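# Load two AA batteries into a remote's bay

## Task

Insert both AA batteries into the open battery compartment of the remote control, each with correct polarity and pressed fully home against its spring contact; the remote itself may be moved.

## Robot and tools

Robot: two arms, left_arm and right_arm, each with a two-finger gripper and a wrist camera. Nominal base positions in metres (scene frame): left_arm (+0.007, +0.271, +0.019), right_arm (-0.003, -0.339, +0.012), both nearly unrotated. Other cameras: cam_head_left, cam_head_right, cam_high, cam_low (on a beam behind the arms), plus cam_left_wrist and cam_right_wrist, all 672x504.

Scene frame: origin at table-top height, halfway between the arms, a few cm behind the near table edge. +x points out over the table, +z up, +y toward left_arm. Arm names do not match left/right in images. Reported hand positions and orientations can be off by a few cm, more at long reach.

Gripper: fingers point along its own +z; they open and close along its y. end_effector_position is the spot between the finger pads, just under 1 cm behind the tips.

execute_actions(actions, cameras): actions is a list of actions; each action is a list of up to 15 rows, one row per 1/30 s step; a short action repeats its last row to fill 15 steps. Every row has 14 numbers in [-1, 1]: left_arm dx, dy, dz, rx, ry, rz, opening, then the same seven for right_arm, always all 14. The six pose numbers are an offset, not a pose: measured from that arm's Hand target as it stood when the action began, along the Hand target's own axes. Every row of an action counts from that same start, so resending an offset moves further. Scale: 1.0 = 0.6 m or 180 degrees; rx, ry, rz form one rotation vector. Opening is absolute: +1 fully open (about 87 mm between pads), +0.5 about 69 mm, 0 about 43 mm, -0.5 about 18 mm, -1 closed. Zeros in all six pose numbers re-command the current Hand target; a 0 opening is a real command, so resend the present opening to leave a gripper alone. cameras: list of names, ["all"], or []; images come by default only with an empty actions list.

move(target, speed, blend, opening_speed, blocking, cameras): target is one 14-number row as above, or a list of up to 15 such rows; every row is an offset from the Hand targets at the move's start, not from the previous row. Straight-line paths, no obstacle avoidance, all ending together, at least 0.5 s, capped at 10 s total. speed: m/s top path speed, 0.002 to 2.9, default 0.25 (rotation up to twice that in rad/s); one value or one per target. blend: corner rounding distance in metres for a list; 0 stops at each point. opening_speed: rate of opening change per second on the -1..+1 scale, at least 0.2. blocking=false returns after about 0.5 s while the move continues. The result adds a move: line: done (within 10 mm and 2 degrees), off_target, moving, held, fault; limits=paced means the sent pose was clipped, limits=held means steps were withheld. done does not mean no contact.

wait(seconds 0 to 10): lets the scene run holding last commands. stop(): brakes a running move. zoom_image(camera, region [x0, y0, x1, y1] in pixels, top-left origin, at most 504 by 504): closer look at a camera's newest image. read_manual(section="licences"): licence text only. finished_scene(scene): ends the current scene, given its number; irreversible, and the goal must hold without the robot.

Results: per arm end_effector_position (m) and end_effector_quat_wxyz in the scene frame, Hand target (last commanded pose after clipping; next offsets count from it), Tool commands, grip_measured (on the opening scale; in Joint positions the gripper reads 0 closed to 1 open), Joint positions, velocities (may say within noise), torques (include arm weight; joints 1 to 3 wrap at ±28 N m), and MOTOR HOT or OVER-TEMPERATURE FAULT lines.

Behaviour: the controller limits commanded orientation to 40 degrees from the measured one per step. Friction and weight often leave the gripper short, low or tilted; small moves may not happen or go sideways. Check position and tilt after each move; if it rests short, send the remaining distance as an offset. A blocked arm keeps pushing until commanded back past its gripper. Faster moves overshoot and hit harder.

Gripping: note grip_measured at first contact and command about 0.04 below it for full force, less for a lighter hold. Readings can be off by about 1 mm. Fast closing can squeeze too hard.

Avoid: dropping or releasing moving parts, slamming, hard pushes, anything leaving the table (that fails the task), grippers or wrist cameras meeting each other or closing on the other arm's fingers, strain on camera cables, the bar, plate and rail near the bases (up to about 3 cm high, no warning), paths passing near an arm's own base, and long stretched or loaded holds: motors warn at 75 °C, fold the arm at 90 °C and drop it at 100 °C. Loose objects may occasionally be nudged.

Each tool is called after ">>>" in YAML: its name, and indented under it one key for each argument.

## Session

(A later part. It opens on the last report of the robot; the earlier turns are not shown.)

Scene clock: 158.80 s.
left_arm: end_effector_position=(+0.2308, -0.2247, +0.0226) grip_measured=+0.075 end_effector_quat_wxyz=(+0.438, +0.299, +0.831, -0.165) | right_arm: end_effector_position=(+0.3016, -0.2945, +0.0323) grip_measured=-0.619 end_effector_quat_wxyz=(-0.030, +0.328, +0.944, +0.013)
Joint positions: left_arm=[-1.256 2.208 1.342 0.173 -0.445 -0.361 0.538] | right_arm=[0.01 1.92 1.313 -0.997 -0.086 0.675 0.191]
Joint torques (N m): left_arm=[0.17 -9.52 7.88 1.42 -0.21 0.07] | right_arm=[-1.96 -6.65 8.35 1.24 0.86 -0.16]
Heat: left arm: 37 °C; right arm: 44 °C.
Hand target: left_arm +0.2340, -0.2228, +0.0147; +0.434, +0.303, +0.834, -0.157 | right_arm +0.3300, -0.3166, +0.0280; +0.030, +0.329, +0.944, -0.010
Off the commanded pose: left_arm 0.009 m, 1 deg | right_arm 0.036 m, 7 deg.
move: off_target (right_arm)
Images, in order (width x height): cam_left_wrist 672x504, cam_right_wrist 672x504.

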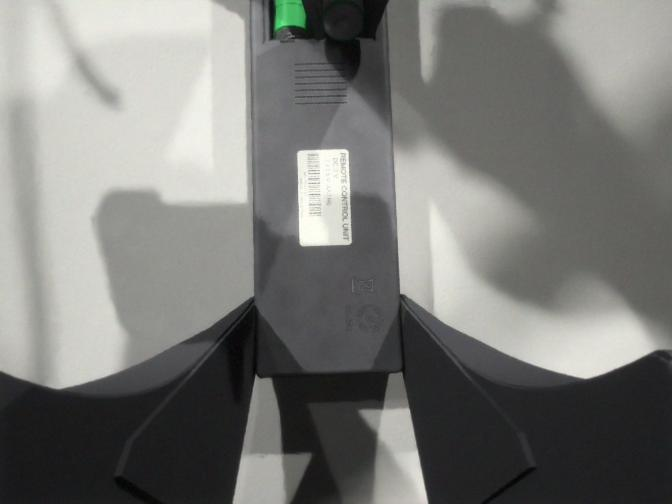

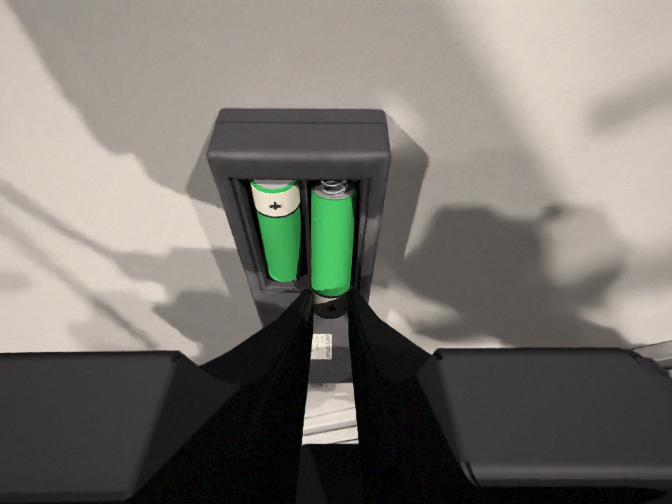

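>>> move:
  target: [0,0,0,0,0,0,-0.06,-0.012,0,-0.02,0,0,0,-0.76]
  speed: 0.05
  cameras: ["cam_right_wrist","cam_left_wrist"]

>>> zoom_image:
  camera: "cam_right_wrist"
  region: [200, 60, 430, 370]

>>> zoom_image:
  camera: "cam_left_wrist"
  region: [230, 0, 430, 100]

Scene clock: 160.37 s.
left_arm: end_effector_position=(+0.2324, -0.2269, +0.0227) grip_measured=+0.075 end_effector_quat_wxyz=(+0.442, +0.297, +0.829, -0.169) | right_arm: end_effector_position=(+0.3082, -0.2989, +0.0398) grip_measured=-0.619 end_effector_quat_wxyz=(-0.023, +0.325, +0.945, +0.012)
Joint positions: left_arm=[-1.254 2.213 1.342 0.192 -0.443 -0.359 0.538] | right_arm=[0.001 1.924 1.352 -1.023 -0.08 0.66 0.191]
Joint torques (N m): left_arm=[0.14 -9.99 7.56 1.33 -0.12 0] | right_arm=[-1.98 -7.31 9.4 1.02 0.76 -0.15]
Heat: left arm: 37 °C; right arm: 44 °C.
Hand target: left_arm +0.2339, -0.2227, +0.0146; +0.434, +0.303, +0.834, -0.157 | right_arm +0.3350, -0.3206, +0.0404; +0.030, +0.329, +0.944, -0.010
Off the commanded pose: left_arm 0.009 m, 2 deg | right_arm 0.035 m, 7 deg.
move: off_target (right_arm)
Images, in order (width x height): cam_left_wrist 672x504, cam_right_wrist 672x504.

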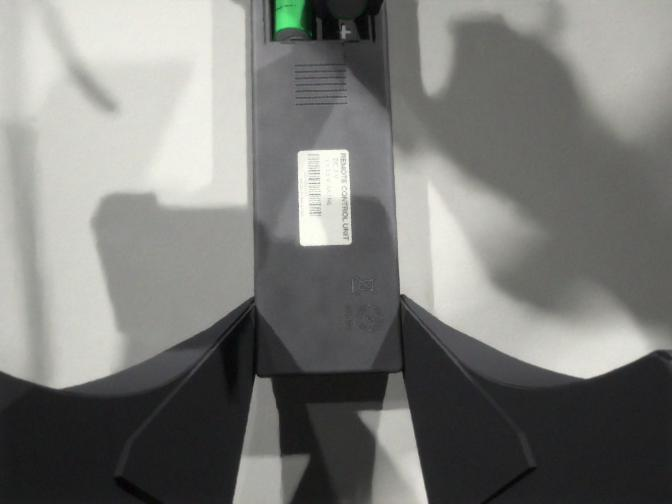

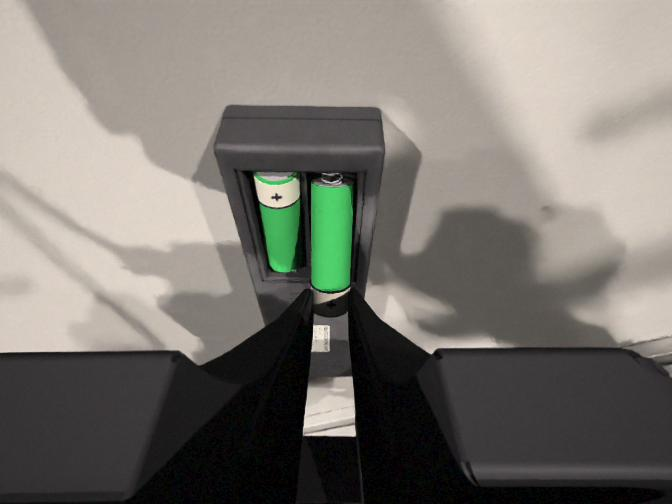

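Scaled by 1.626.

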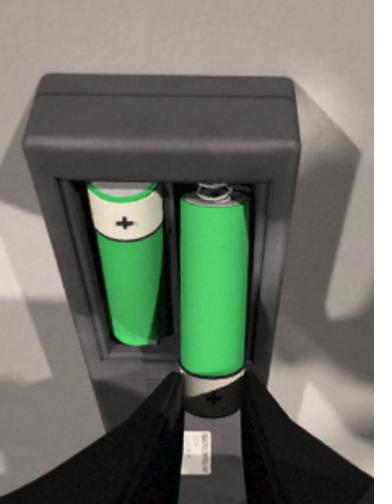

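Scaled by 2.520.

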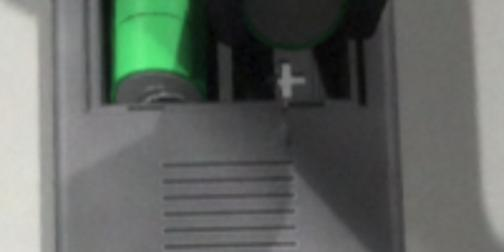

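>>> move:
  target: [0,0,0,0,0,0,-0.06,-0.008,0,0.02,0,-0.04,0,-0.76]
  speed: 0.05
  cameras: ["cam_right_wrist","cam_left_wrist","cam_low"]

>>> zoom_image:
  camera: "cam_right_wrist"
  region: [200, 60, 430, 370]

>>> zoom_image:
  camera: "cam_left_wrist"
  region: [230, 0, 430, 100]

>>> zoom_image:
  camera: "cam_low"
  region: [110, 260, 190, 340]

Scene clock: 162.67 s.
left_arm: end_effector_position=(+0.2325, -0.2273, +0.0228) grip_measured=+0.075 end_effector_quat_wxyz=(+0.442, +0.298, +0.829, -0.169) | right_arm: end_effector_position=(+0.3066, -0.2999, +0.0297) grip_measured=-0.619 end_effector_quat_wxyz=(+0.001, +0.320, +0.947, -0.002)
Joint positions: left_arm=[-1.254 2.214 1.342 0.194 -0.443 -0.357 0.538] | right_arm=[0.022 1.896 1.283 -0.943 -0.036 0.672 0.191]
Joint torques (N m): left_arm=[0.31 -10 7.6 1.28 -0.16 0.06] | right_arm=[-1.24 -9.25 5.48 1.79 1.16 0.01]
Heat: left arm: 38 °C; right arm: 44 °C.
Hand target: left_arm +0.2339, -0.2228, +0.0146; +0.434, +0.303, +0.834, -0.157 | right_arm +0.3394, -0.3241, +0.0288; +0.089, +0.328, +0.940, -0.031
Off the commanded pose: left_arm 0.009 m, 2 deg | right_arm 0.041 m, 11 deg.
move: off_target (right_arm)
Images, in order (width x height): cam_low 672x504, cam_left_wrist 672x504, cam_right_wrist 672x504.

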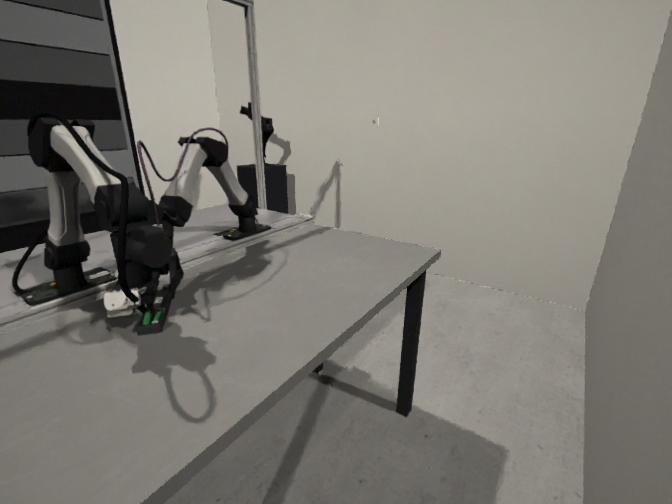

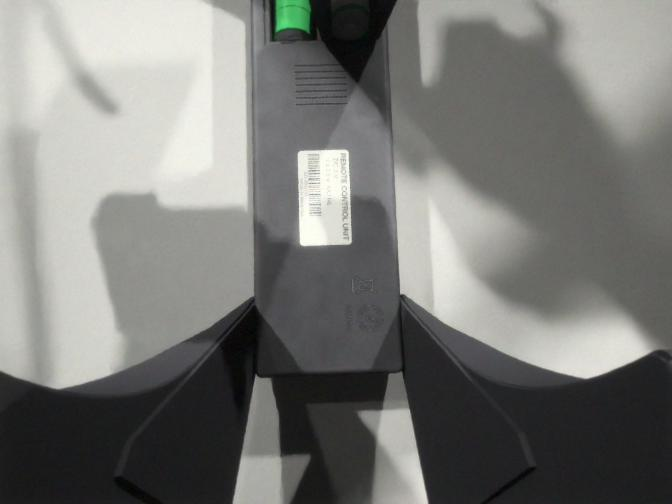

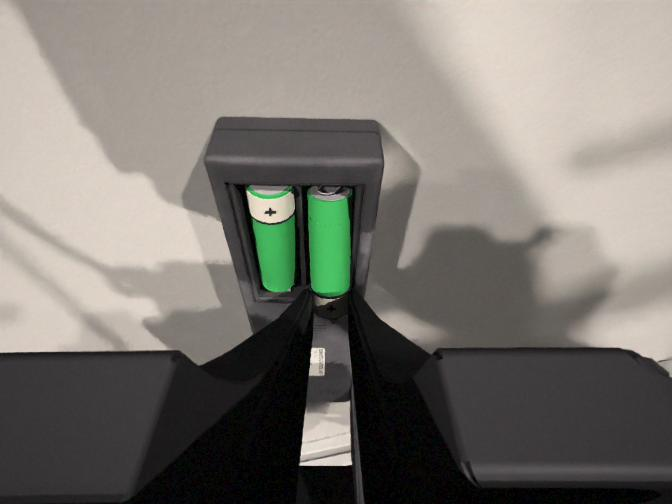

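Scaled by 1.626.

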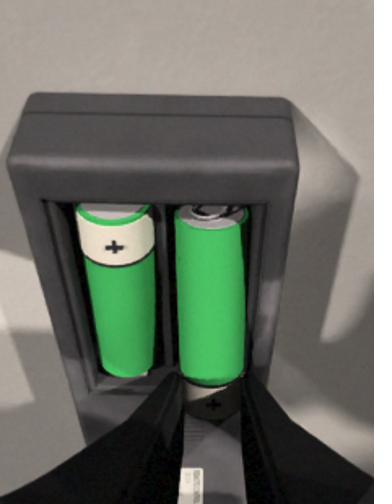

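Scaled by 2.520.

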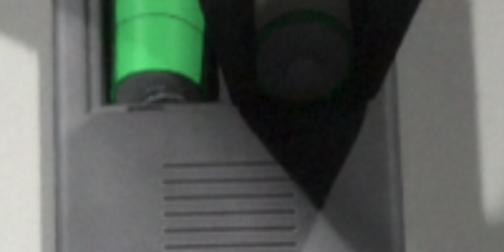

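Scaled by 6.300.

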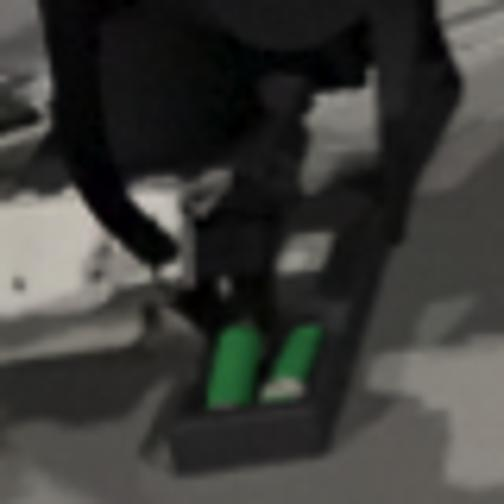

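>>> move:
  target: [0,0,0,0,0,0,-0.06,-0.006,0,0.02,0,-0.03,0,-0.76]
  speed: 0.05
  cameras: ["cam_right_wrist","cam_left_wrist","cam_low"]

>>> zoom_image:
  camera: "cam_right_wrist"
  region: [200, 60, 430, 370]

>>> zoom_image:
  camera: "cam_left_wrist"
  region: [230, 0, 430, 100]

>>> zoom_image:
  camera: "cam_low"
  region: [110, 260, 190, 340]

Scene clock: 164.83 s.
left_arm: end_effector_position=(+0.2331, -0.2273, +0.0227) grip_measured=+0.075 end_effector_quat_wxyz=(+0.443, +0.300, +0.828, -0.169) | right_arm: end_effector_position=(+0.3066, -0.3000, +0.0293) grip_measured=-0.619 end_effector_quat_wxyz=(+0.040, +0.318, +0.947, -0.009)
Joint positions: left_arm=[-1.253 2.215 1.342 0.196 -0.441 -0.351 0.538] | right_arm=[0.043 1.833 1.208 -0.863 0.006 0.691 0.191]
Joint torques (N m): left_arm=[0.06 -10.13 7.45 1.25 -0.12 0] | right_arm=[-1.37 -6.78 4.33 2.35 1.42 -0.06]
Heat: left arm: 38 °C; right arm: 45 °C.
Hand target: left_arm +0.2339, -0.2228, +0.0146; +0.434, +0.303, +0.834, -0.157 | right_arm +0.3439, -0.3277, +0.0177; +0.133, +0.326, +0.935, -0.046
Off the commanded pose: left_arm 0.009 m, 2 deg | right_arm 0.048 m, 12 deg.
move: off_target (right_arm)
Images, in order (width x height): cam_low 672x504, cam_left_wrist 672x504, cam_right_wrist 672x504.

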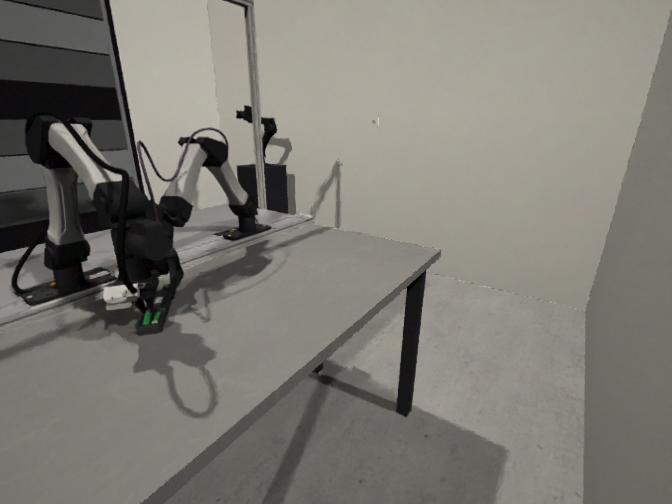

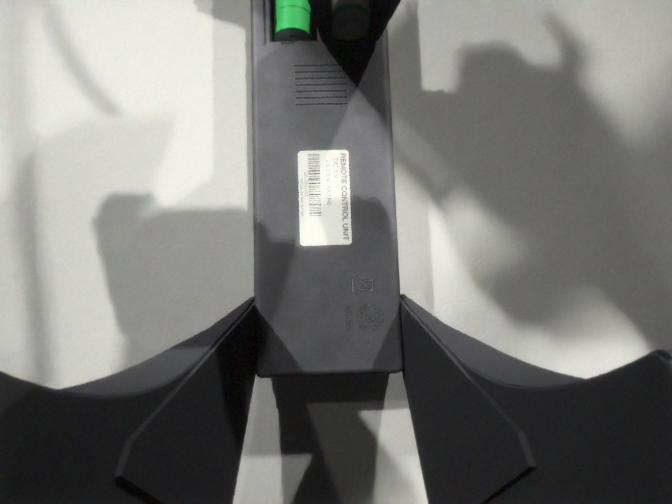

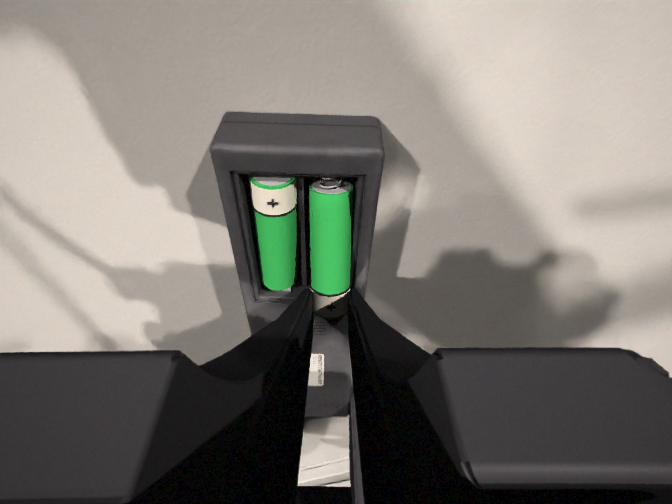

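Scaled by 1.626.

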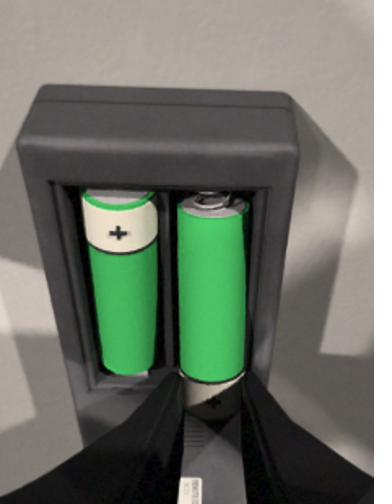

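Scaled by 2.520.

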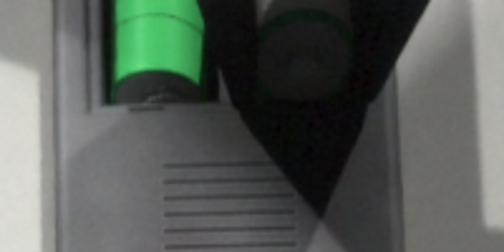

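Scaled by 6.300.

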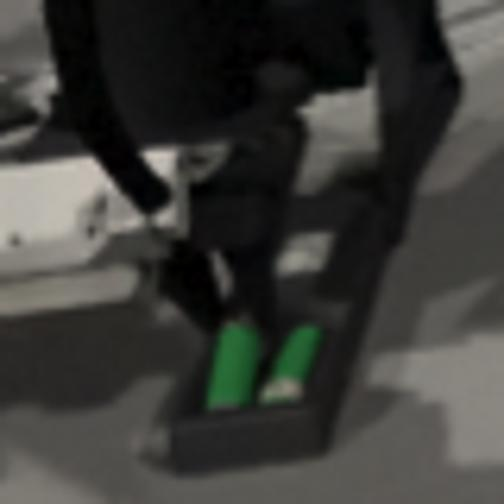

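>>> move:
  target: [0.0143,0,-0.0205,0,0,0,-0.06,-0.016,0,-0.022,0,0.035,0,-0.76]
  speed: 0.05
  cameras: ["cam_right_wrist","cam_left_wrist"]

>>> zoom_image:
  camera: "cam_right_wrist"
  region: [200, 60, 430, 370]

>>> zoom_image:
  camera: "cam_left_wrist"
  region: [230, 0, 430, 100]

Scene clock: 167.70 s.
left_arm: end_effector_position=(+0.2340, -0.2281, +0.0222) grip_measured=+0.075 end_effector_quat_wxyz=(+0.454, +0.293, +0.823, -0.179) | right_arm: end_effector_position=(+0.3093, -0.3031, +0.0320) grip_measured=-0.619 end_effector_quat_wxyz=(+0.008, +0.321, +0.947, -0.005)
Joint positions: left_arm=[-1.254 2.215 1.31 0.262 -0.447 -0.351 0.537] | right_arm=[0.017 1.893 1.29 -0.944 -0.026 0.67 0.191]
Joint torques (N m): left_arm=[-1.66 -13.2 4.4 0.86 -0.28 -0.2] | right_arm=[-2.62 -6.68 10.1 1.57 0.99 -0.18]
Heat: left arm: 37 °C; right arm: 44 °C.
Hand target: left_arm +0.2225, -0.2131, +0.0147; +0.434, +0.303, +0.834, -0.157 | right_arm +0.3483, -0.3311, +0.0330; +0.082, +0.328, +0.941, -0.028
Off the commanded pose: left_arm 0.020 m, 4 deg | right_arm 0.048 m, 9 deg.
move: off_target (left_arm, right_arm)
Images, in order (width x height): cam_left_wrist 672x504, cam_right_wrist 672x504.

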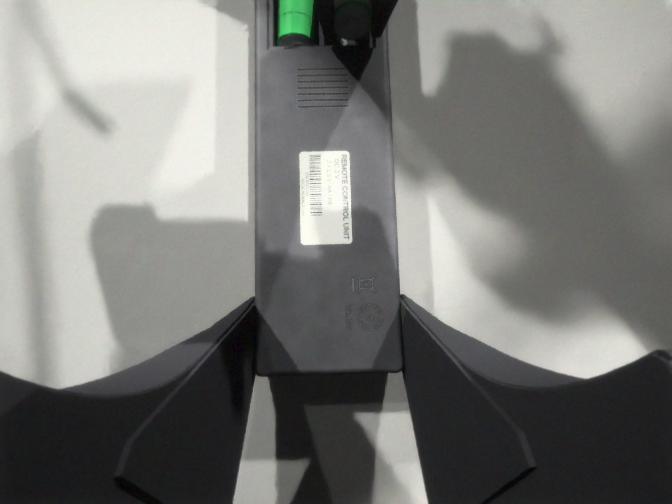

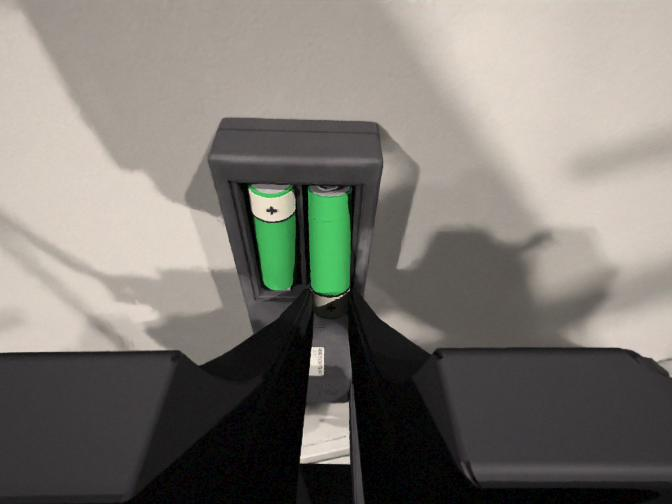

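Scaled by 1.626.

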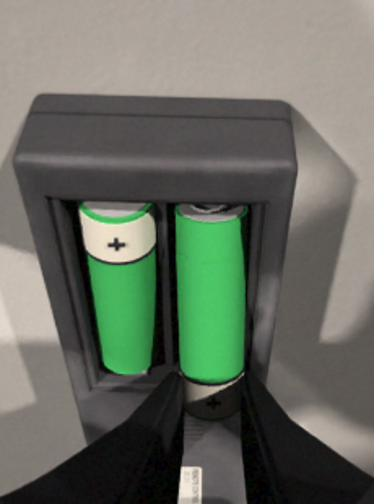

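Scaled by 2.520.

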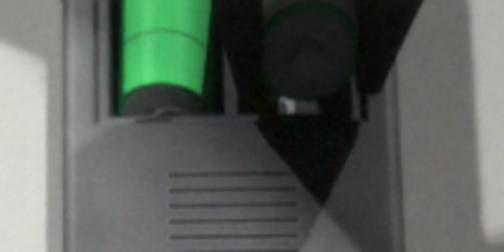

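>>> move:
  target: [0,0,0,0,0,0,-0.06,-0.003,0,0.032,0,-0.03,0,-0.76]
  speed: 0.05
  cameras: ["cam_right_wrist","cam_left_wrist","cam_low"]

>>> zoom_image:
  camera: "cam_right_wrist"
  region: [200, 60, 430, 370]

>>> zoom_image:
  camera: "cam_left_wrist"
  region: [230, 0, 430, 100]

>>> zoom_image:
  camera: "cam_low"
  region: [110, 260, 190, 340]

Scene clock: 169.77 s.
left_arm: end_effector_position=(+0.2341, -0.2281, +0.0225) grip_measured=+0.075 end_effector_quat_wxyz=(+0.455, +0.294, +0.822, -0.178) | right_arm: end_effector_position=(+0.3093, -0.3031, +0.0293) grip_measured=-0.619 end_effector_quat_wxyz=(+0.021, +0.319, +0.947, -0.004)
Joint positions: left_arm=[-1.255 2.215 1.31 0.264 -0.45 -0.347 0.537] | right_arm=[0.021 1.874 1.256 -0.904 -0.02 0.671 0.191]
Joint torques (N m): left_arm=[-1.33 -13.3 4.3 0.88 -0.31 -0.22] | right_arm=[-1.33 -7.02 4.38 2.52 1.44 -0.04]
Heat: left arm: 37 °C; right arm: 44 °C.
Hand target: left_arm +0.2225, -0.2132, +0.0147; +0.434, +0.303, +0.834, -0.157 | right_arm +0.3523, -0.3342, +0.0145; +0.126, +0.326, +0.936, -0.043
Off the commanded pose: left_arm 0.020 m, 4 deg | right_arm 0.055 m, 13 deg.
move: off_target (left_arm, right_arm)
Images, in order (width x height): cam_low 672x504, cam_left_wrist 672x504, cam_right_wrist 672x504.

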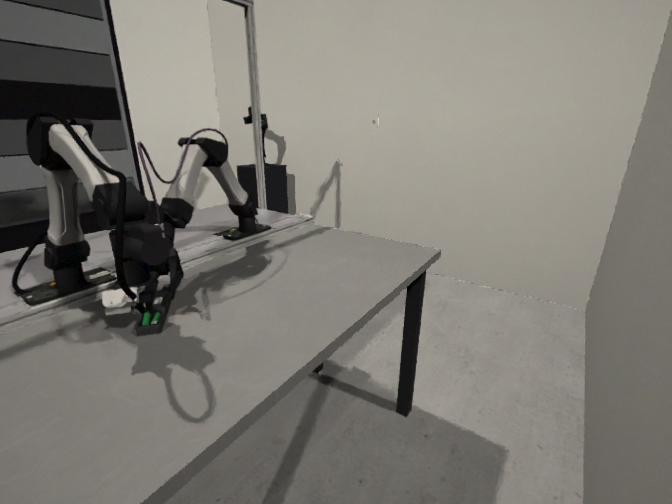

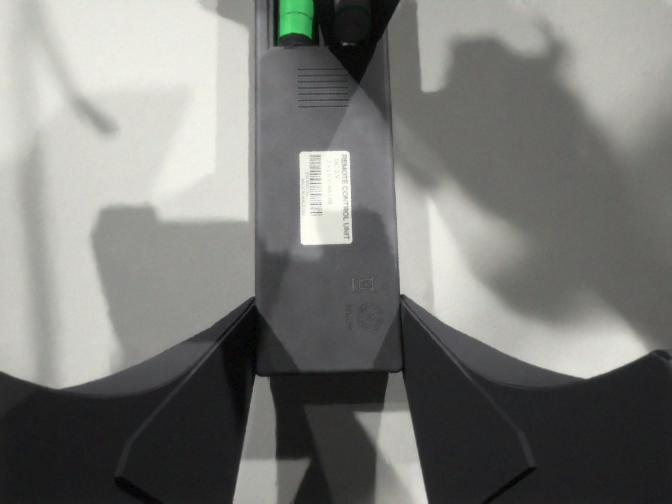

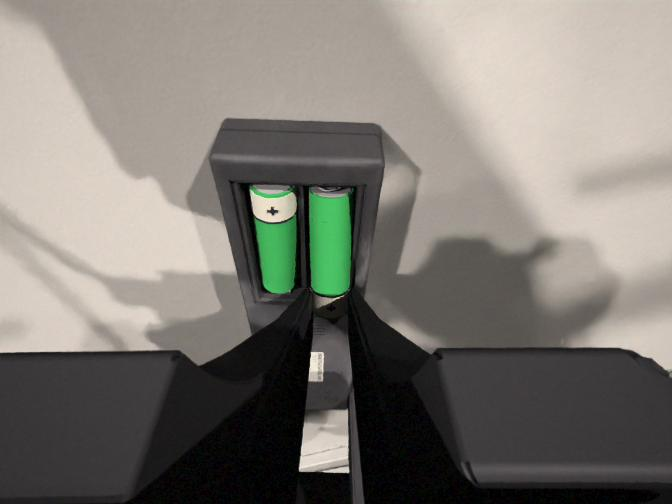

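Scaled by 1.626.

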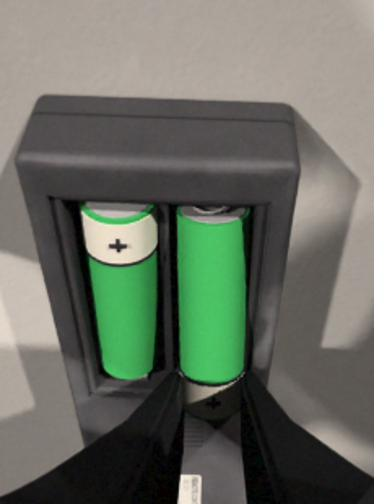

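Scaled by 2.520.

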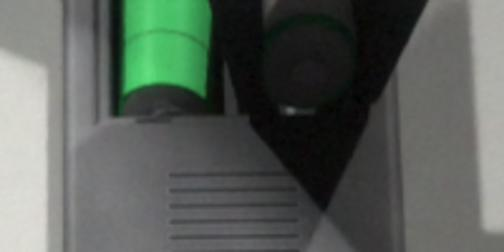

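Scaled by 6.300.

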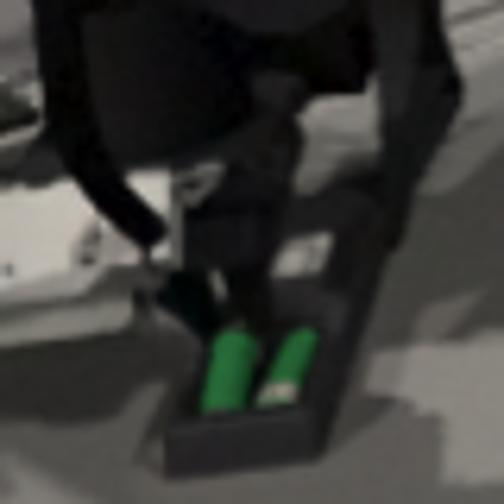

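>>> move:
  target: [0,0,0,0,0,0,-0.06,0.0747,-0.004,-0.03,0,0.02,0,-0.74]
  speed: 0.05
  cameras: ["cam_right_wrist","cam_left_wrist"]

>>> zoom_image:
  camera: "cam_right_wrist"
  region: [200, 60, 430, 370]

>>> zoom_image:
  camera: "cam_left_wrist"
  region: [230, 0, 430, 100]

Scene clock: 172.67 s.
left_arm: end_effector_position=(+0.2338, -0.2274, +0.0221) grip_measured=+0.075 end_effector_quat_wxyz=(+0.456, +0.296, +0.821, -0.175) | right_arm: end_effector_position=(+0.3053, -0.2996, +0.0295) grip_measured=-0.619 end_effector_quat_wxyz=(+0.072, +0.319, +0.945, -0.020)
Joint positions: left_arm=[-1.256 2.215 1.308 0.264 -0.454 -0.342 0.537] | right_arm=[0.068 1.78 1.147 -0.805 0.052 0.718 0.191]
Joint torques (N m): left_arm=[-1.29 -13.2 4.46 0.88 -0.18 -0.19] | right_arm=[-0.05 -6 3.14 1.54 0.51 0.03]
Heat: left arm: 38 °C; right arm: 44 °C.
Hand target: left_arm +0.2225, -0.2132, +0.0148; +0.434, +0.303, +0.834, -0.157 | right_arm +0.3131, -0.3063, +0.0198; +0.097, +0.327, +0.939, -0.033
Off the commanded pose: left_arm 0.020 m, 4 deg | right_arm 0.014 m, 3 deg.
move: off_target (left_arm, right_arm)
Images, in order (width x height): cam_left_wrist 672x504, cam_right_wrist 672x504.

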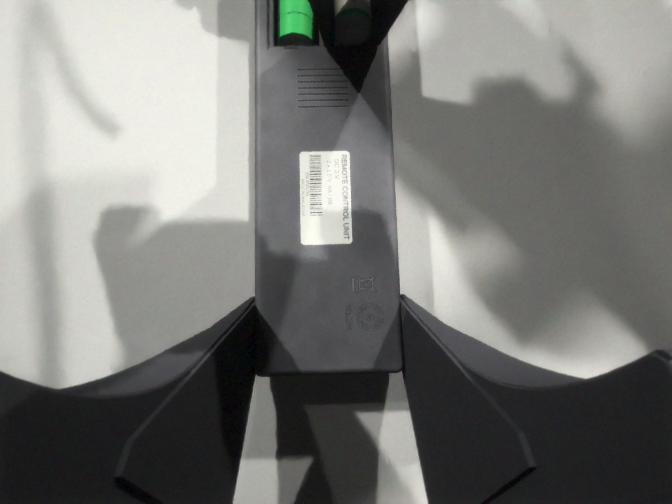

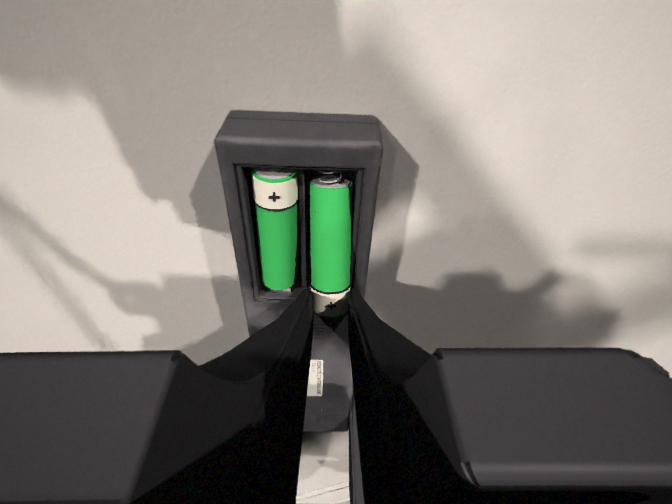

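Scaled by 1.626.

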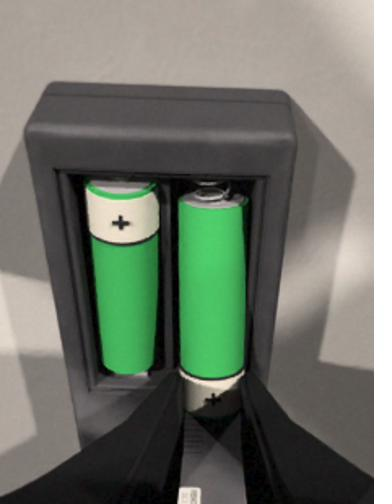

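Scaled by 2.520.

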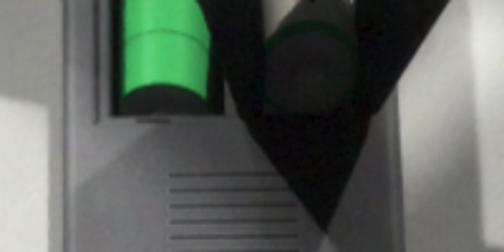

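>>> zoom_image:
  camera: "cam_left_wrist"
  region: [315, 0, 395, 60]

>>> zoom_image:
  camera: "cam_right_wrist"
  region: [290, 150, 380, 340]

Scaled by 6.300.

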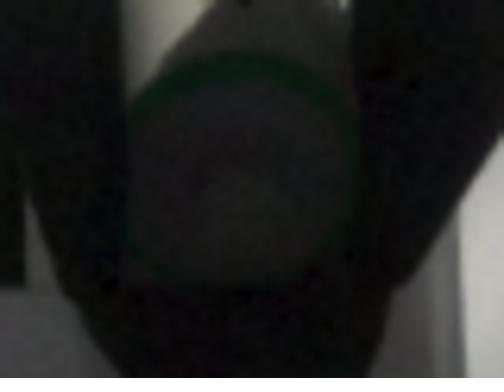

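Scaled by 2.653.

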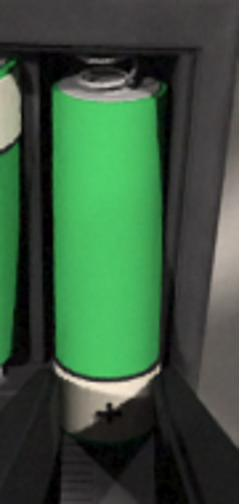

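>>> move:
  target: [0,0,0,0,0,0,-0.06,0,0,0,0,0,0,-0.5]
  opening_speed: 0.3
  cameras: ["cam_right_wrist","cam_left_wrist"]

>>> zoom_image:
  camera: "cam_right_wrist"
  region: [240, 120, 400, 340]

>>> zoom_image:
  camera: "cam_left_wrist"
  region: [315, 0, 395, 60]

Scene clock: 175.70 s.
left_arm: end_effector_position=(+0.2338, -0.2274, +0.0221) grip_measured=+0.075 end_effector_quat_wxyz=(+0.456, +0.296, +0.821, -0.175) | right_arm: end_effector_position=(+0.3067, -0.2981, +0.0296) grip_measured=-0.500 end_effector_quat_wxyz=(+0.075, +0.321, +0.944, -0.019)
Joint positions: left_arm=[-1.256 2.215 1.308 0.264 -0.454 -0.342 0.537] | right_arm=[0.072 1.779 1.147 -0.8 0.053 0.726 0.25]
Joint torques (N m): left_arm=[-1.29 -13.19 4.34 0.86 -0.23 -0.25] | right_arm=[-0.28 -5.98 3.23 1.52 0.53 -0.01]
Heat: left arm: 38 °C; right arm: 44 °C.
Hand target: left_arm +0.2225, -0.2132, +0.0148; +0.434, +0.303, +0.834, -0.157 | right_arm +0.3131, -0.3063, +0.0199; +0.097, +0.327, +0.939, -0.033
Off the commanded pose: left_arm 0.020 m, 4 deg | right_arm 0.014 m, 3 deg.
move: off_target (left_arm, right_arm)
Images, in order (width x height): cam_left_wrist 672x504, cam_right_wrist 672x504.

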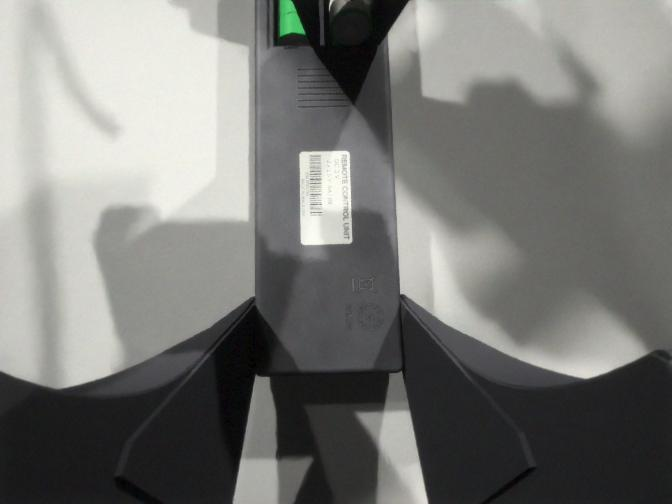

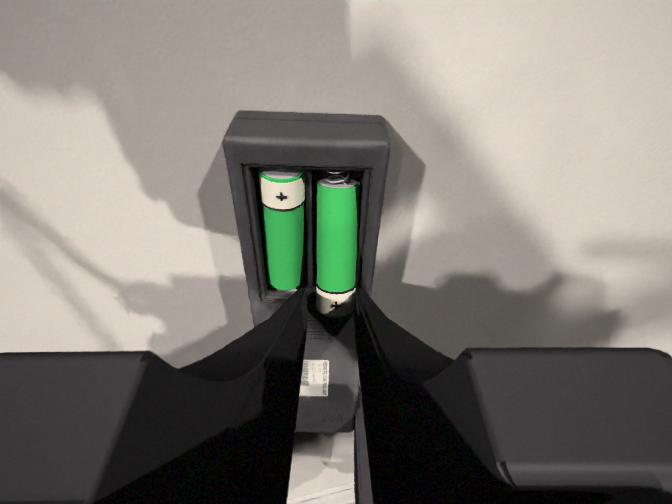

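Scaled by 2.291.

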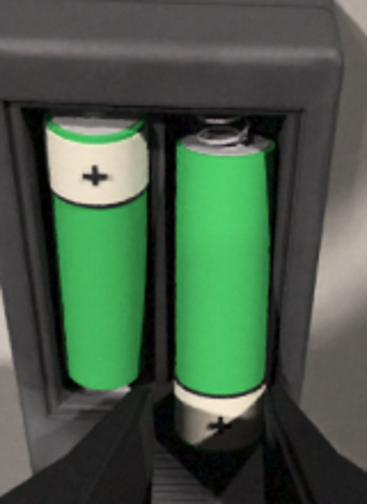

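Scaled by 6.300.

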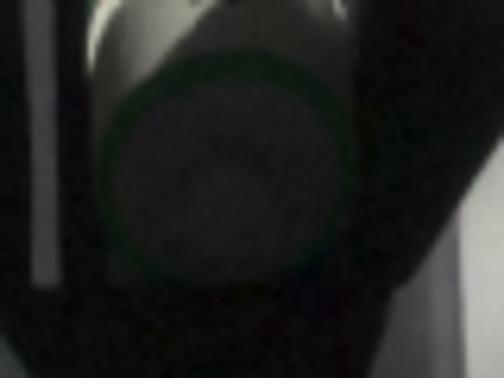

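>>> move:
  target:
    - [0,0,0,0,0,0,-0.06,-0.0105,0,-0.0485,0,0,0,-0.5]
    - [0,0,0,0,0,0,-0.06,-0.0105,0,-0.0485,0,0.03,0,-0.98]
  speed: 0.08
  cameras: ["cam_right_wrist","cam_left_wrist"]

>>> zoom_image:
  camera: "cam_right_wrist"
  region: [240, 60, 400, 340]

>>> zoom_image:
  camera: "cam_left_wrist"
  region: [315, 0, 395, 60]

Scene clock: 178.67 s.
left_arm: end_effector_position=(+0.2319, -0.2259, +0.0219) grip_measured=+0.075 end_effector_quat_wxyz=(+0.455, +0.297, +0.821, -0.173) | right_arm: end_effector_position=(+0.3069, -0.3056, +0.0445) grip_measured=-0.980 end_effector_quat_wxyz=(+0.048, +0.328, +0.943, -0.024)
Joint positions: left_arm=[-1.26 2.21 1.303 0.258 -0.456 -0.343 0.537] | right_arm=[0.04 1.806 1.24 -0.918 0.039 0.709 0.01]
Joint torques (N m): left_arm=[-1.1 -12.81 5.12 0.9 -0.15 -0.25] | right_arm=[-0.75 -6.24 8.77 0.62 -0.05 -0.16]
Heat: left arm: 38 °C; right arm: 44 °C.
Hand target: left_arm +0.2224, -0.2132, +0.0147; +0.434, +0.303, +0.834, -0.157 | right_arm +0.3134, -0.3065, +0.0497; +0.052, +0.329, +0.943, -0.018
Off the commanded pose: left_arm 0.017 m, 3 deg | right_arm 0.008 m, 1 deg.
move: off_target (left_arm)
Images, in order (width x height): cam_left_wrist 672x504, cam_right_wrist 672x504.

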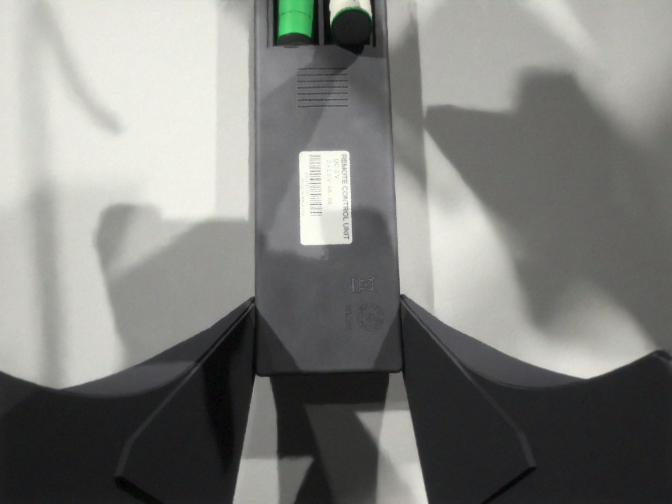

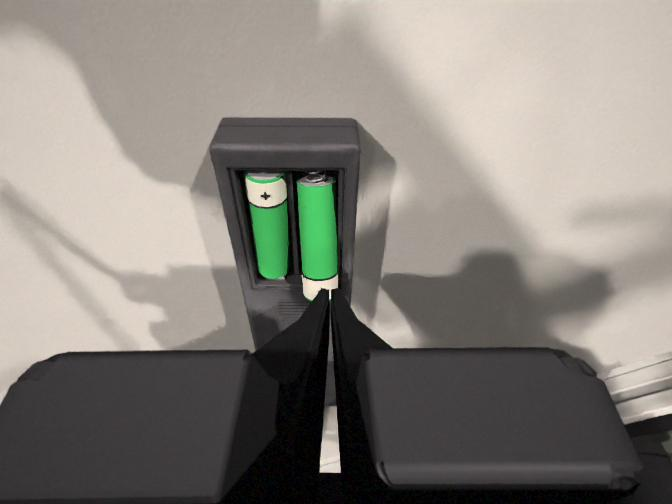

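Scaled by 1.800.

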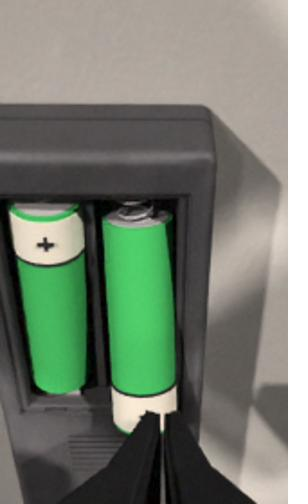

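Scaled by 6.300.

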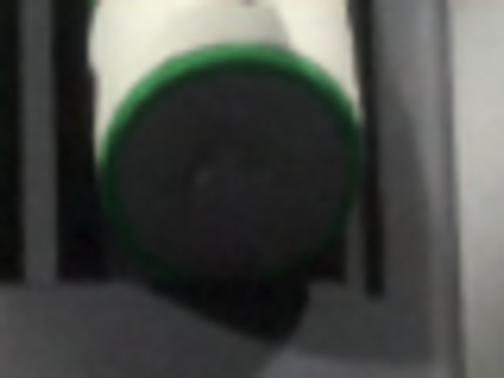

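>>> move:
  target:
    - [0,0,0,0,0,0,-0.06,0.0167,0.0055,-0.0357,0,0.01,0,-0.4]
    - [0,0,0,0,0,0,-0.06,0.0225,0.0055,0.0222,0,0.01,0,-0.4]
  speed: 0.08
  cameras: ["cam_right_wrist"]

>>> zoom_image:
  camera: "cam_right_wrist"
  region: [240, 60, 400, 340]

Scene clock: 183.60 s.
left_arm: end_effector_position=(+0.2319, -0.2259, +0.0219) grip_measured=+0.075 end_effector_quat_wxyz=(+0.455, +0.297, +0.821, -0.173) | right_arm: end_effector_position=(+0.3015, -0.2990, +0.0374) grip_measured=-0.400 end_effector_quat_wxyz=(+0.031, +0.324, +0.945, -0.020)
Joint positions: left_arm=[-1.26 2.21 1.303 0.258 -0.456 -0.343 0.537] | right_arm=[0.052 1.826 1.233 -0.921 0.02 0.711 0.3]
Joint torques (N m): left_arm=[-1.13 -12.79 4.81 0.98 -0.2 -0.27] | right_arm=[0.2 -6.63 5.35 0.92 -0.03 0.02]
Heat: left arm: 39 °C; right arm: 43 °C.
Hand target: left_arm +0.2224, -0.2132, +0.0147; +0.434, +0.303, +0.834, -0.157 | right_arm +0.3061, -0.2964, +0.0350; +0.038, +0.329, +0.944, -0.012
Off the commanded pose: left_arm 0.017 m, 3 deg | right_arm 0.006 m, 1 deg.
move: off_target (left_arm)
Images, in order (width x height): cam_right_wrist 672x504.

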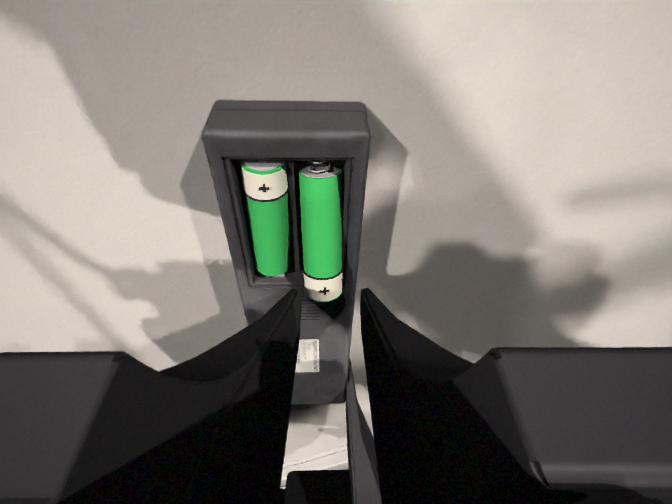

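Scaled by 1.800.

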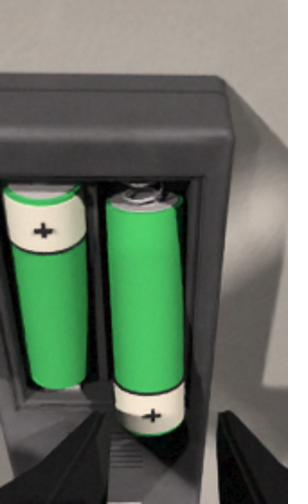

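>>> move:
  target:
    - [0,0,0,0,0,0,-0.06,-0.002,0.012,-0.02,0,0,0,-0.4]
    - [0,0,0,0,0,0,-0.06,0.0,0.009,0.008,0,0,0,-0.4]
  speed: 0.08
  cameras: ["cam_right_wrist"]

>>> zoom_image:
  camera: "cam_right_wrist"
  region: [240, 60, 400, 340]

Scene clock: 185.83 s.
left_arm: end_effector_position=(+0.2319, -0.2259, +0.0219) grip_measured=+0.075 end_effector_quat_wxyz=(+0.455, +0.297, +0.821, -0.173) | right_arm: end_effector_position=(+0.3053, -0.2940, +0.0329) grip_measured=-0.400 end_effector_quat_wxyz=(+0.031, +0.324, +0.945, -0.020)
Joint positions: left_arm=[-1.26 2.21 1.303 0.258 -0.456 -0.343 0.537] | right_arm=[0.067 1.845 1.24 -0.908 0.02 0.725 0.3]
Joint torques (N m): left_arm=[-0.99 -12.92 5 0.91 -0.2 -0.24] | right_arm=[-0.2 -6.71 5.34 0.91 -0.03 0.02]
Heat: left arm: 39 °C; right arm: 43 °C.
Hand target: left_arm +0.2224, -0.2132, +0.0147; +0.434, +0.303, +0.834, -0.157 | right_arm +0.3096, -0.2924, +0.0301; +0.037, +0.329, +0.944, -0.013
Off the commanded pose: left_arm 0.017 m, 3 deg | right_arm 0.005 m, 1 deg.
move: off_target (left_arm)
Images, in order (width x height): cam_right_wrist 672x504.

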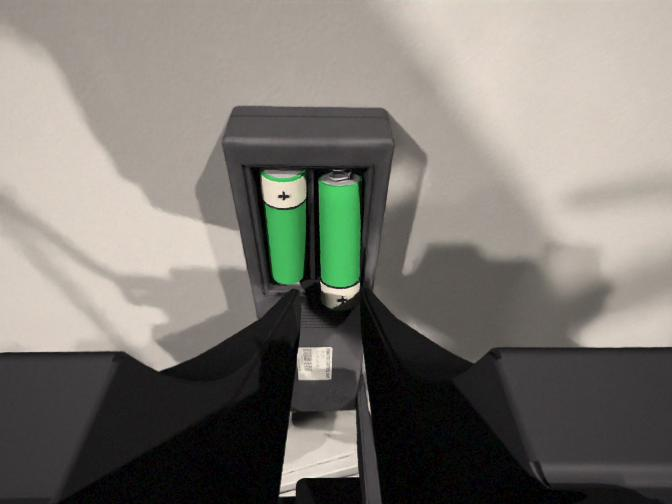

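Scaled by 1.800.

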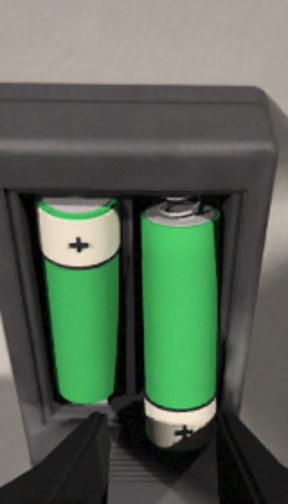

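>>> move:
  target: [0,0,0,0,0,0,-0.06,0,0,0,0,0,0,-0.74]
  opening_speed: 0.5
  cameras: ["cam_right_wrist"]

>>> zoom_image:
  camera: "cam_right_wrist"
  region: [240, 60, 400, 340]

Scene clock: 187.20 s.
left_arm: end_effector_position=(+0.2319, -0.2259, +0.0219) grip_measured=+0.075 end_effector_quat_wxyz=(+0.455, +0.296, +0.822, -0.173) | right_arm: end_effector_position=(+0.3055, -0.2940, +0.0329) grip_measured=-0.621 end_effector_quat_wxyz=(+0.031, +0.324, +0.945, -0.019)
Joint positions: left_arm=[-1.26 2.21 1.303 0.257 -0.457 -0.345 0.537] | right_arm=[0.067 1.845 1.24 -0.907 0.02 0.725 0.19]
Joint torques (N m): left_arm=[-1.11 -12.77 4.88 0.95 -0.2 -0.18] | right_arm=[-0.29 -6.68 5.48 0.89 -0.01 0.05]
Heat: left arm: 39 °C; right arm: 43 °C.
Hand target: left_arm +0.2224, -0.2132, +0.0147; +0.434, +0.303, +0.834, -0.157 | right_arm +0.3097, -0.2924, +0.0301; +0.037, +0.329, +0.944, -0.013
Off the commanded pose: left_arm 0.017 m, 3 deg | right_arm 0.005 m, 1 deg.
move: off_target (left_arm)
Images, in order (width x height): cam_right_wrist 672x504.

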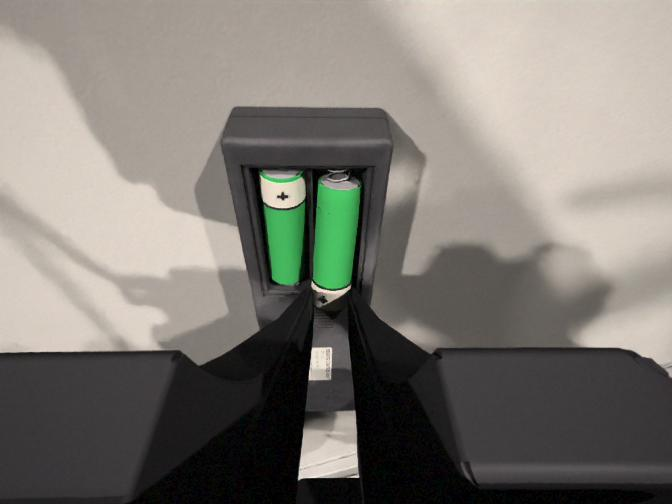

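Scaled by 1.800.

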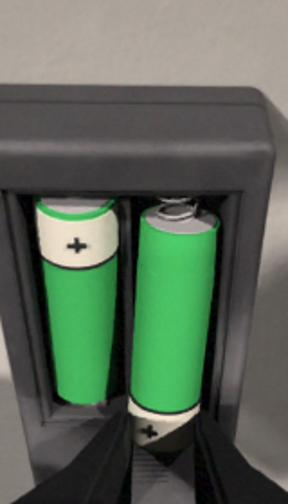

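>>> move:
  target: [0,0,0,0,0,0,-0.06,-0.0913,-0.0101,0.0,0,0,0,-0.76]
  speed: 0.05
  cameras: ["cam_right_wrist","cam_left_wrist"]

>>> zoom_image:
  camera: "cam_right_wrist"
  region: [240, 60, 400, 340]

>>> zoom_image:
  camera: "cam_left_wrist"
  region: [295, 0, 395, 80]

Scene clock: 189.47 s.
left_arm: end_effector_position=(+0.2320, -0.2262, +0.0222) grip_measured=+0.075 end_effector_quat_wxyz=(+0.455, +0.296, +0.822, -0.174) | right_arm: end_effector_position=(+0.3087, -0.3021, +0.0389) grip_measured=-0.626 end_effector_quat_wxyz=(-0.041, +0.323, +0.946, +0.010)
Joint positions: left_arm=[-1.26 2.21 1.303 0.259 -0.457 -0.345 0.537] | right_arm=[-0.011 1.961 1.392 -1.061 -0.086 0.641 0.187]
Joint torques (N m): left_arm=[-1.14 -12.74 4.94 0.91 -0.18 -0.19] | right_arm=[-3.1 -6.91 9.81 1.48 0.92 -0.11]
Heat: left arm: 39 °C; right arm: 43 °C.
Hand target: left_arm +0.2224, -0.2132, +0.0147; +0.434, +0.303, +0.834, -0.157 | right_arm +0.3487, -0.3311, +0.0345; +0.037, +0.329, +0.944, -0.013
Off the commanded pose: left_arm 0.018 m, 3 deg | right_arm 0.050 m, 9 deg.
move: off_target (left_arm, right_arm)
Images, in order (width x height): cam_left_wrist 672x504, cam_right_wrist 672x504.

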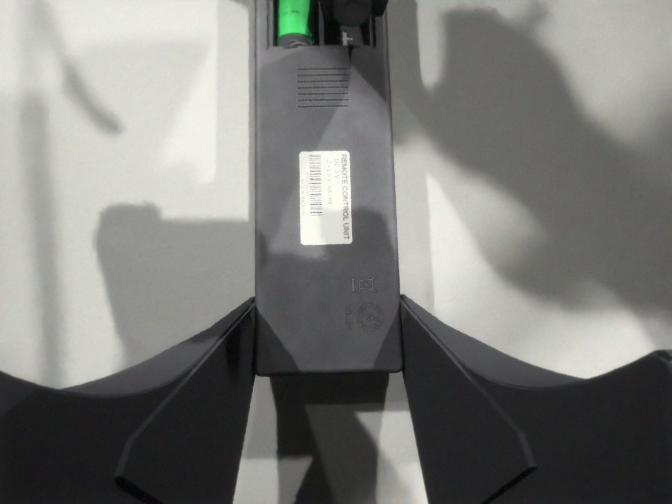

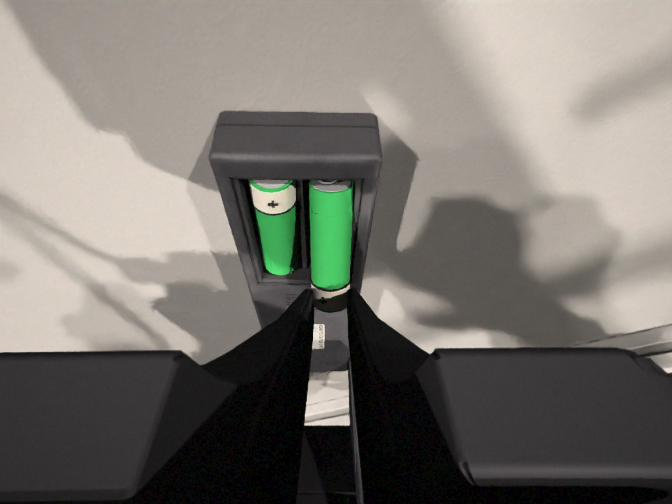

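Scaled by 1.800.

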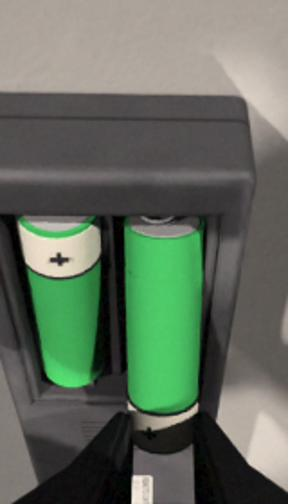

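Scaled by 5.040.

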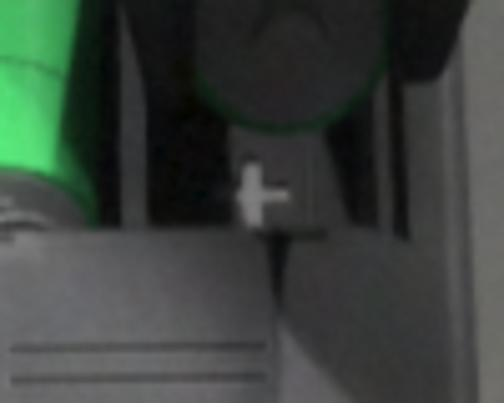

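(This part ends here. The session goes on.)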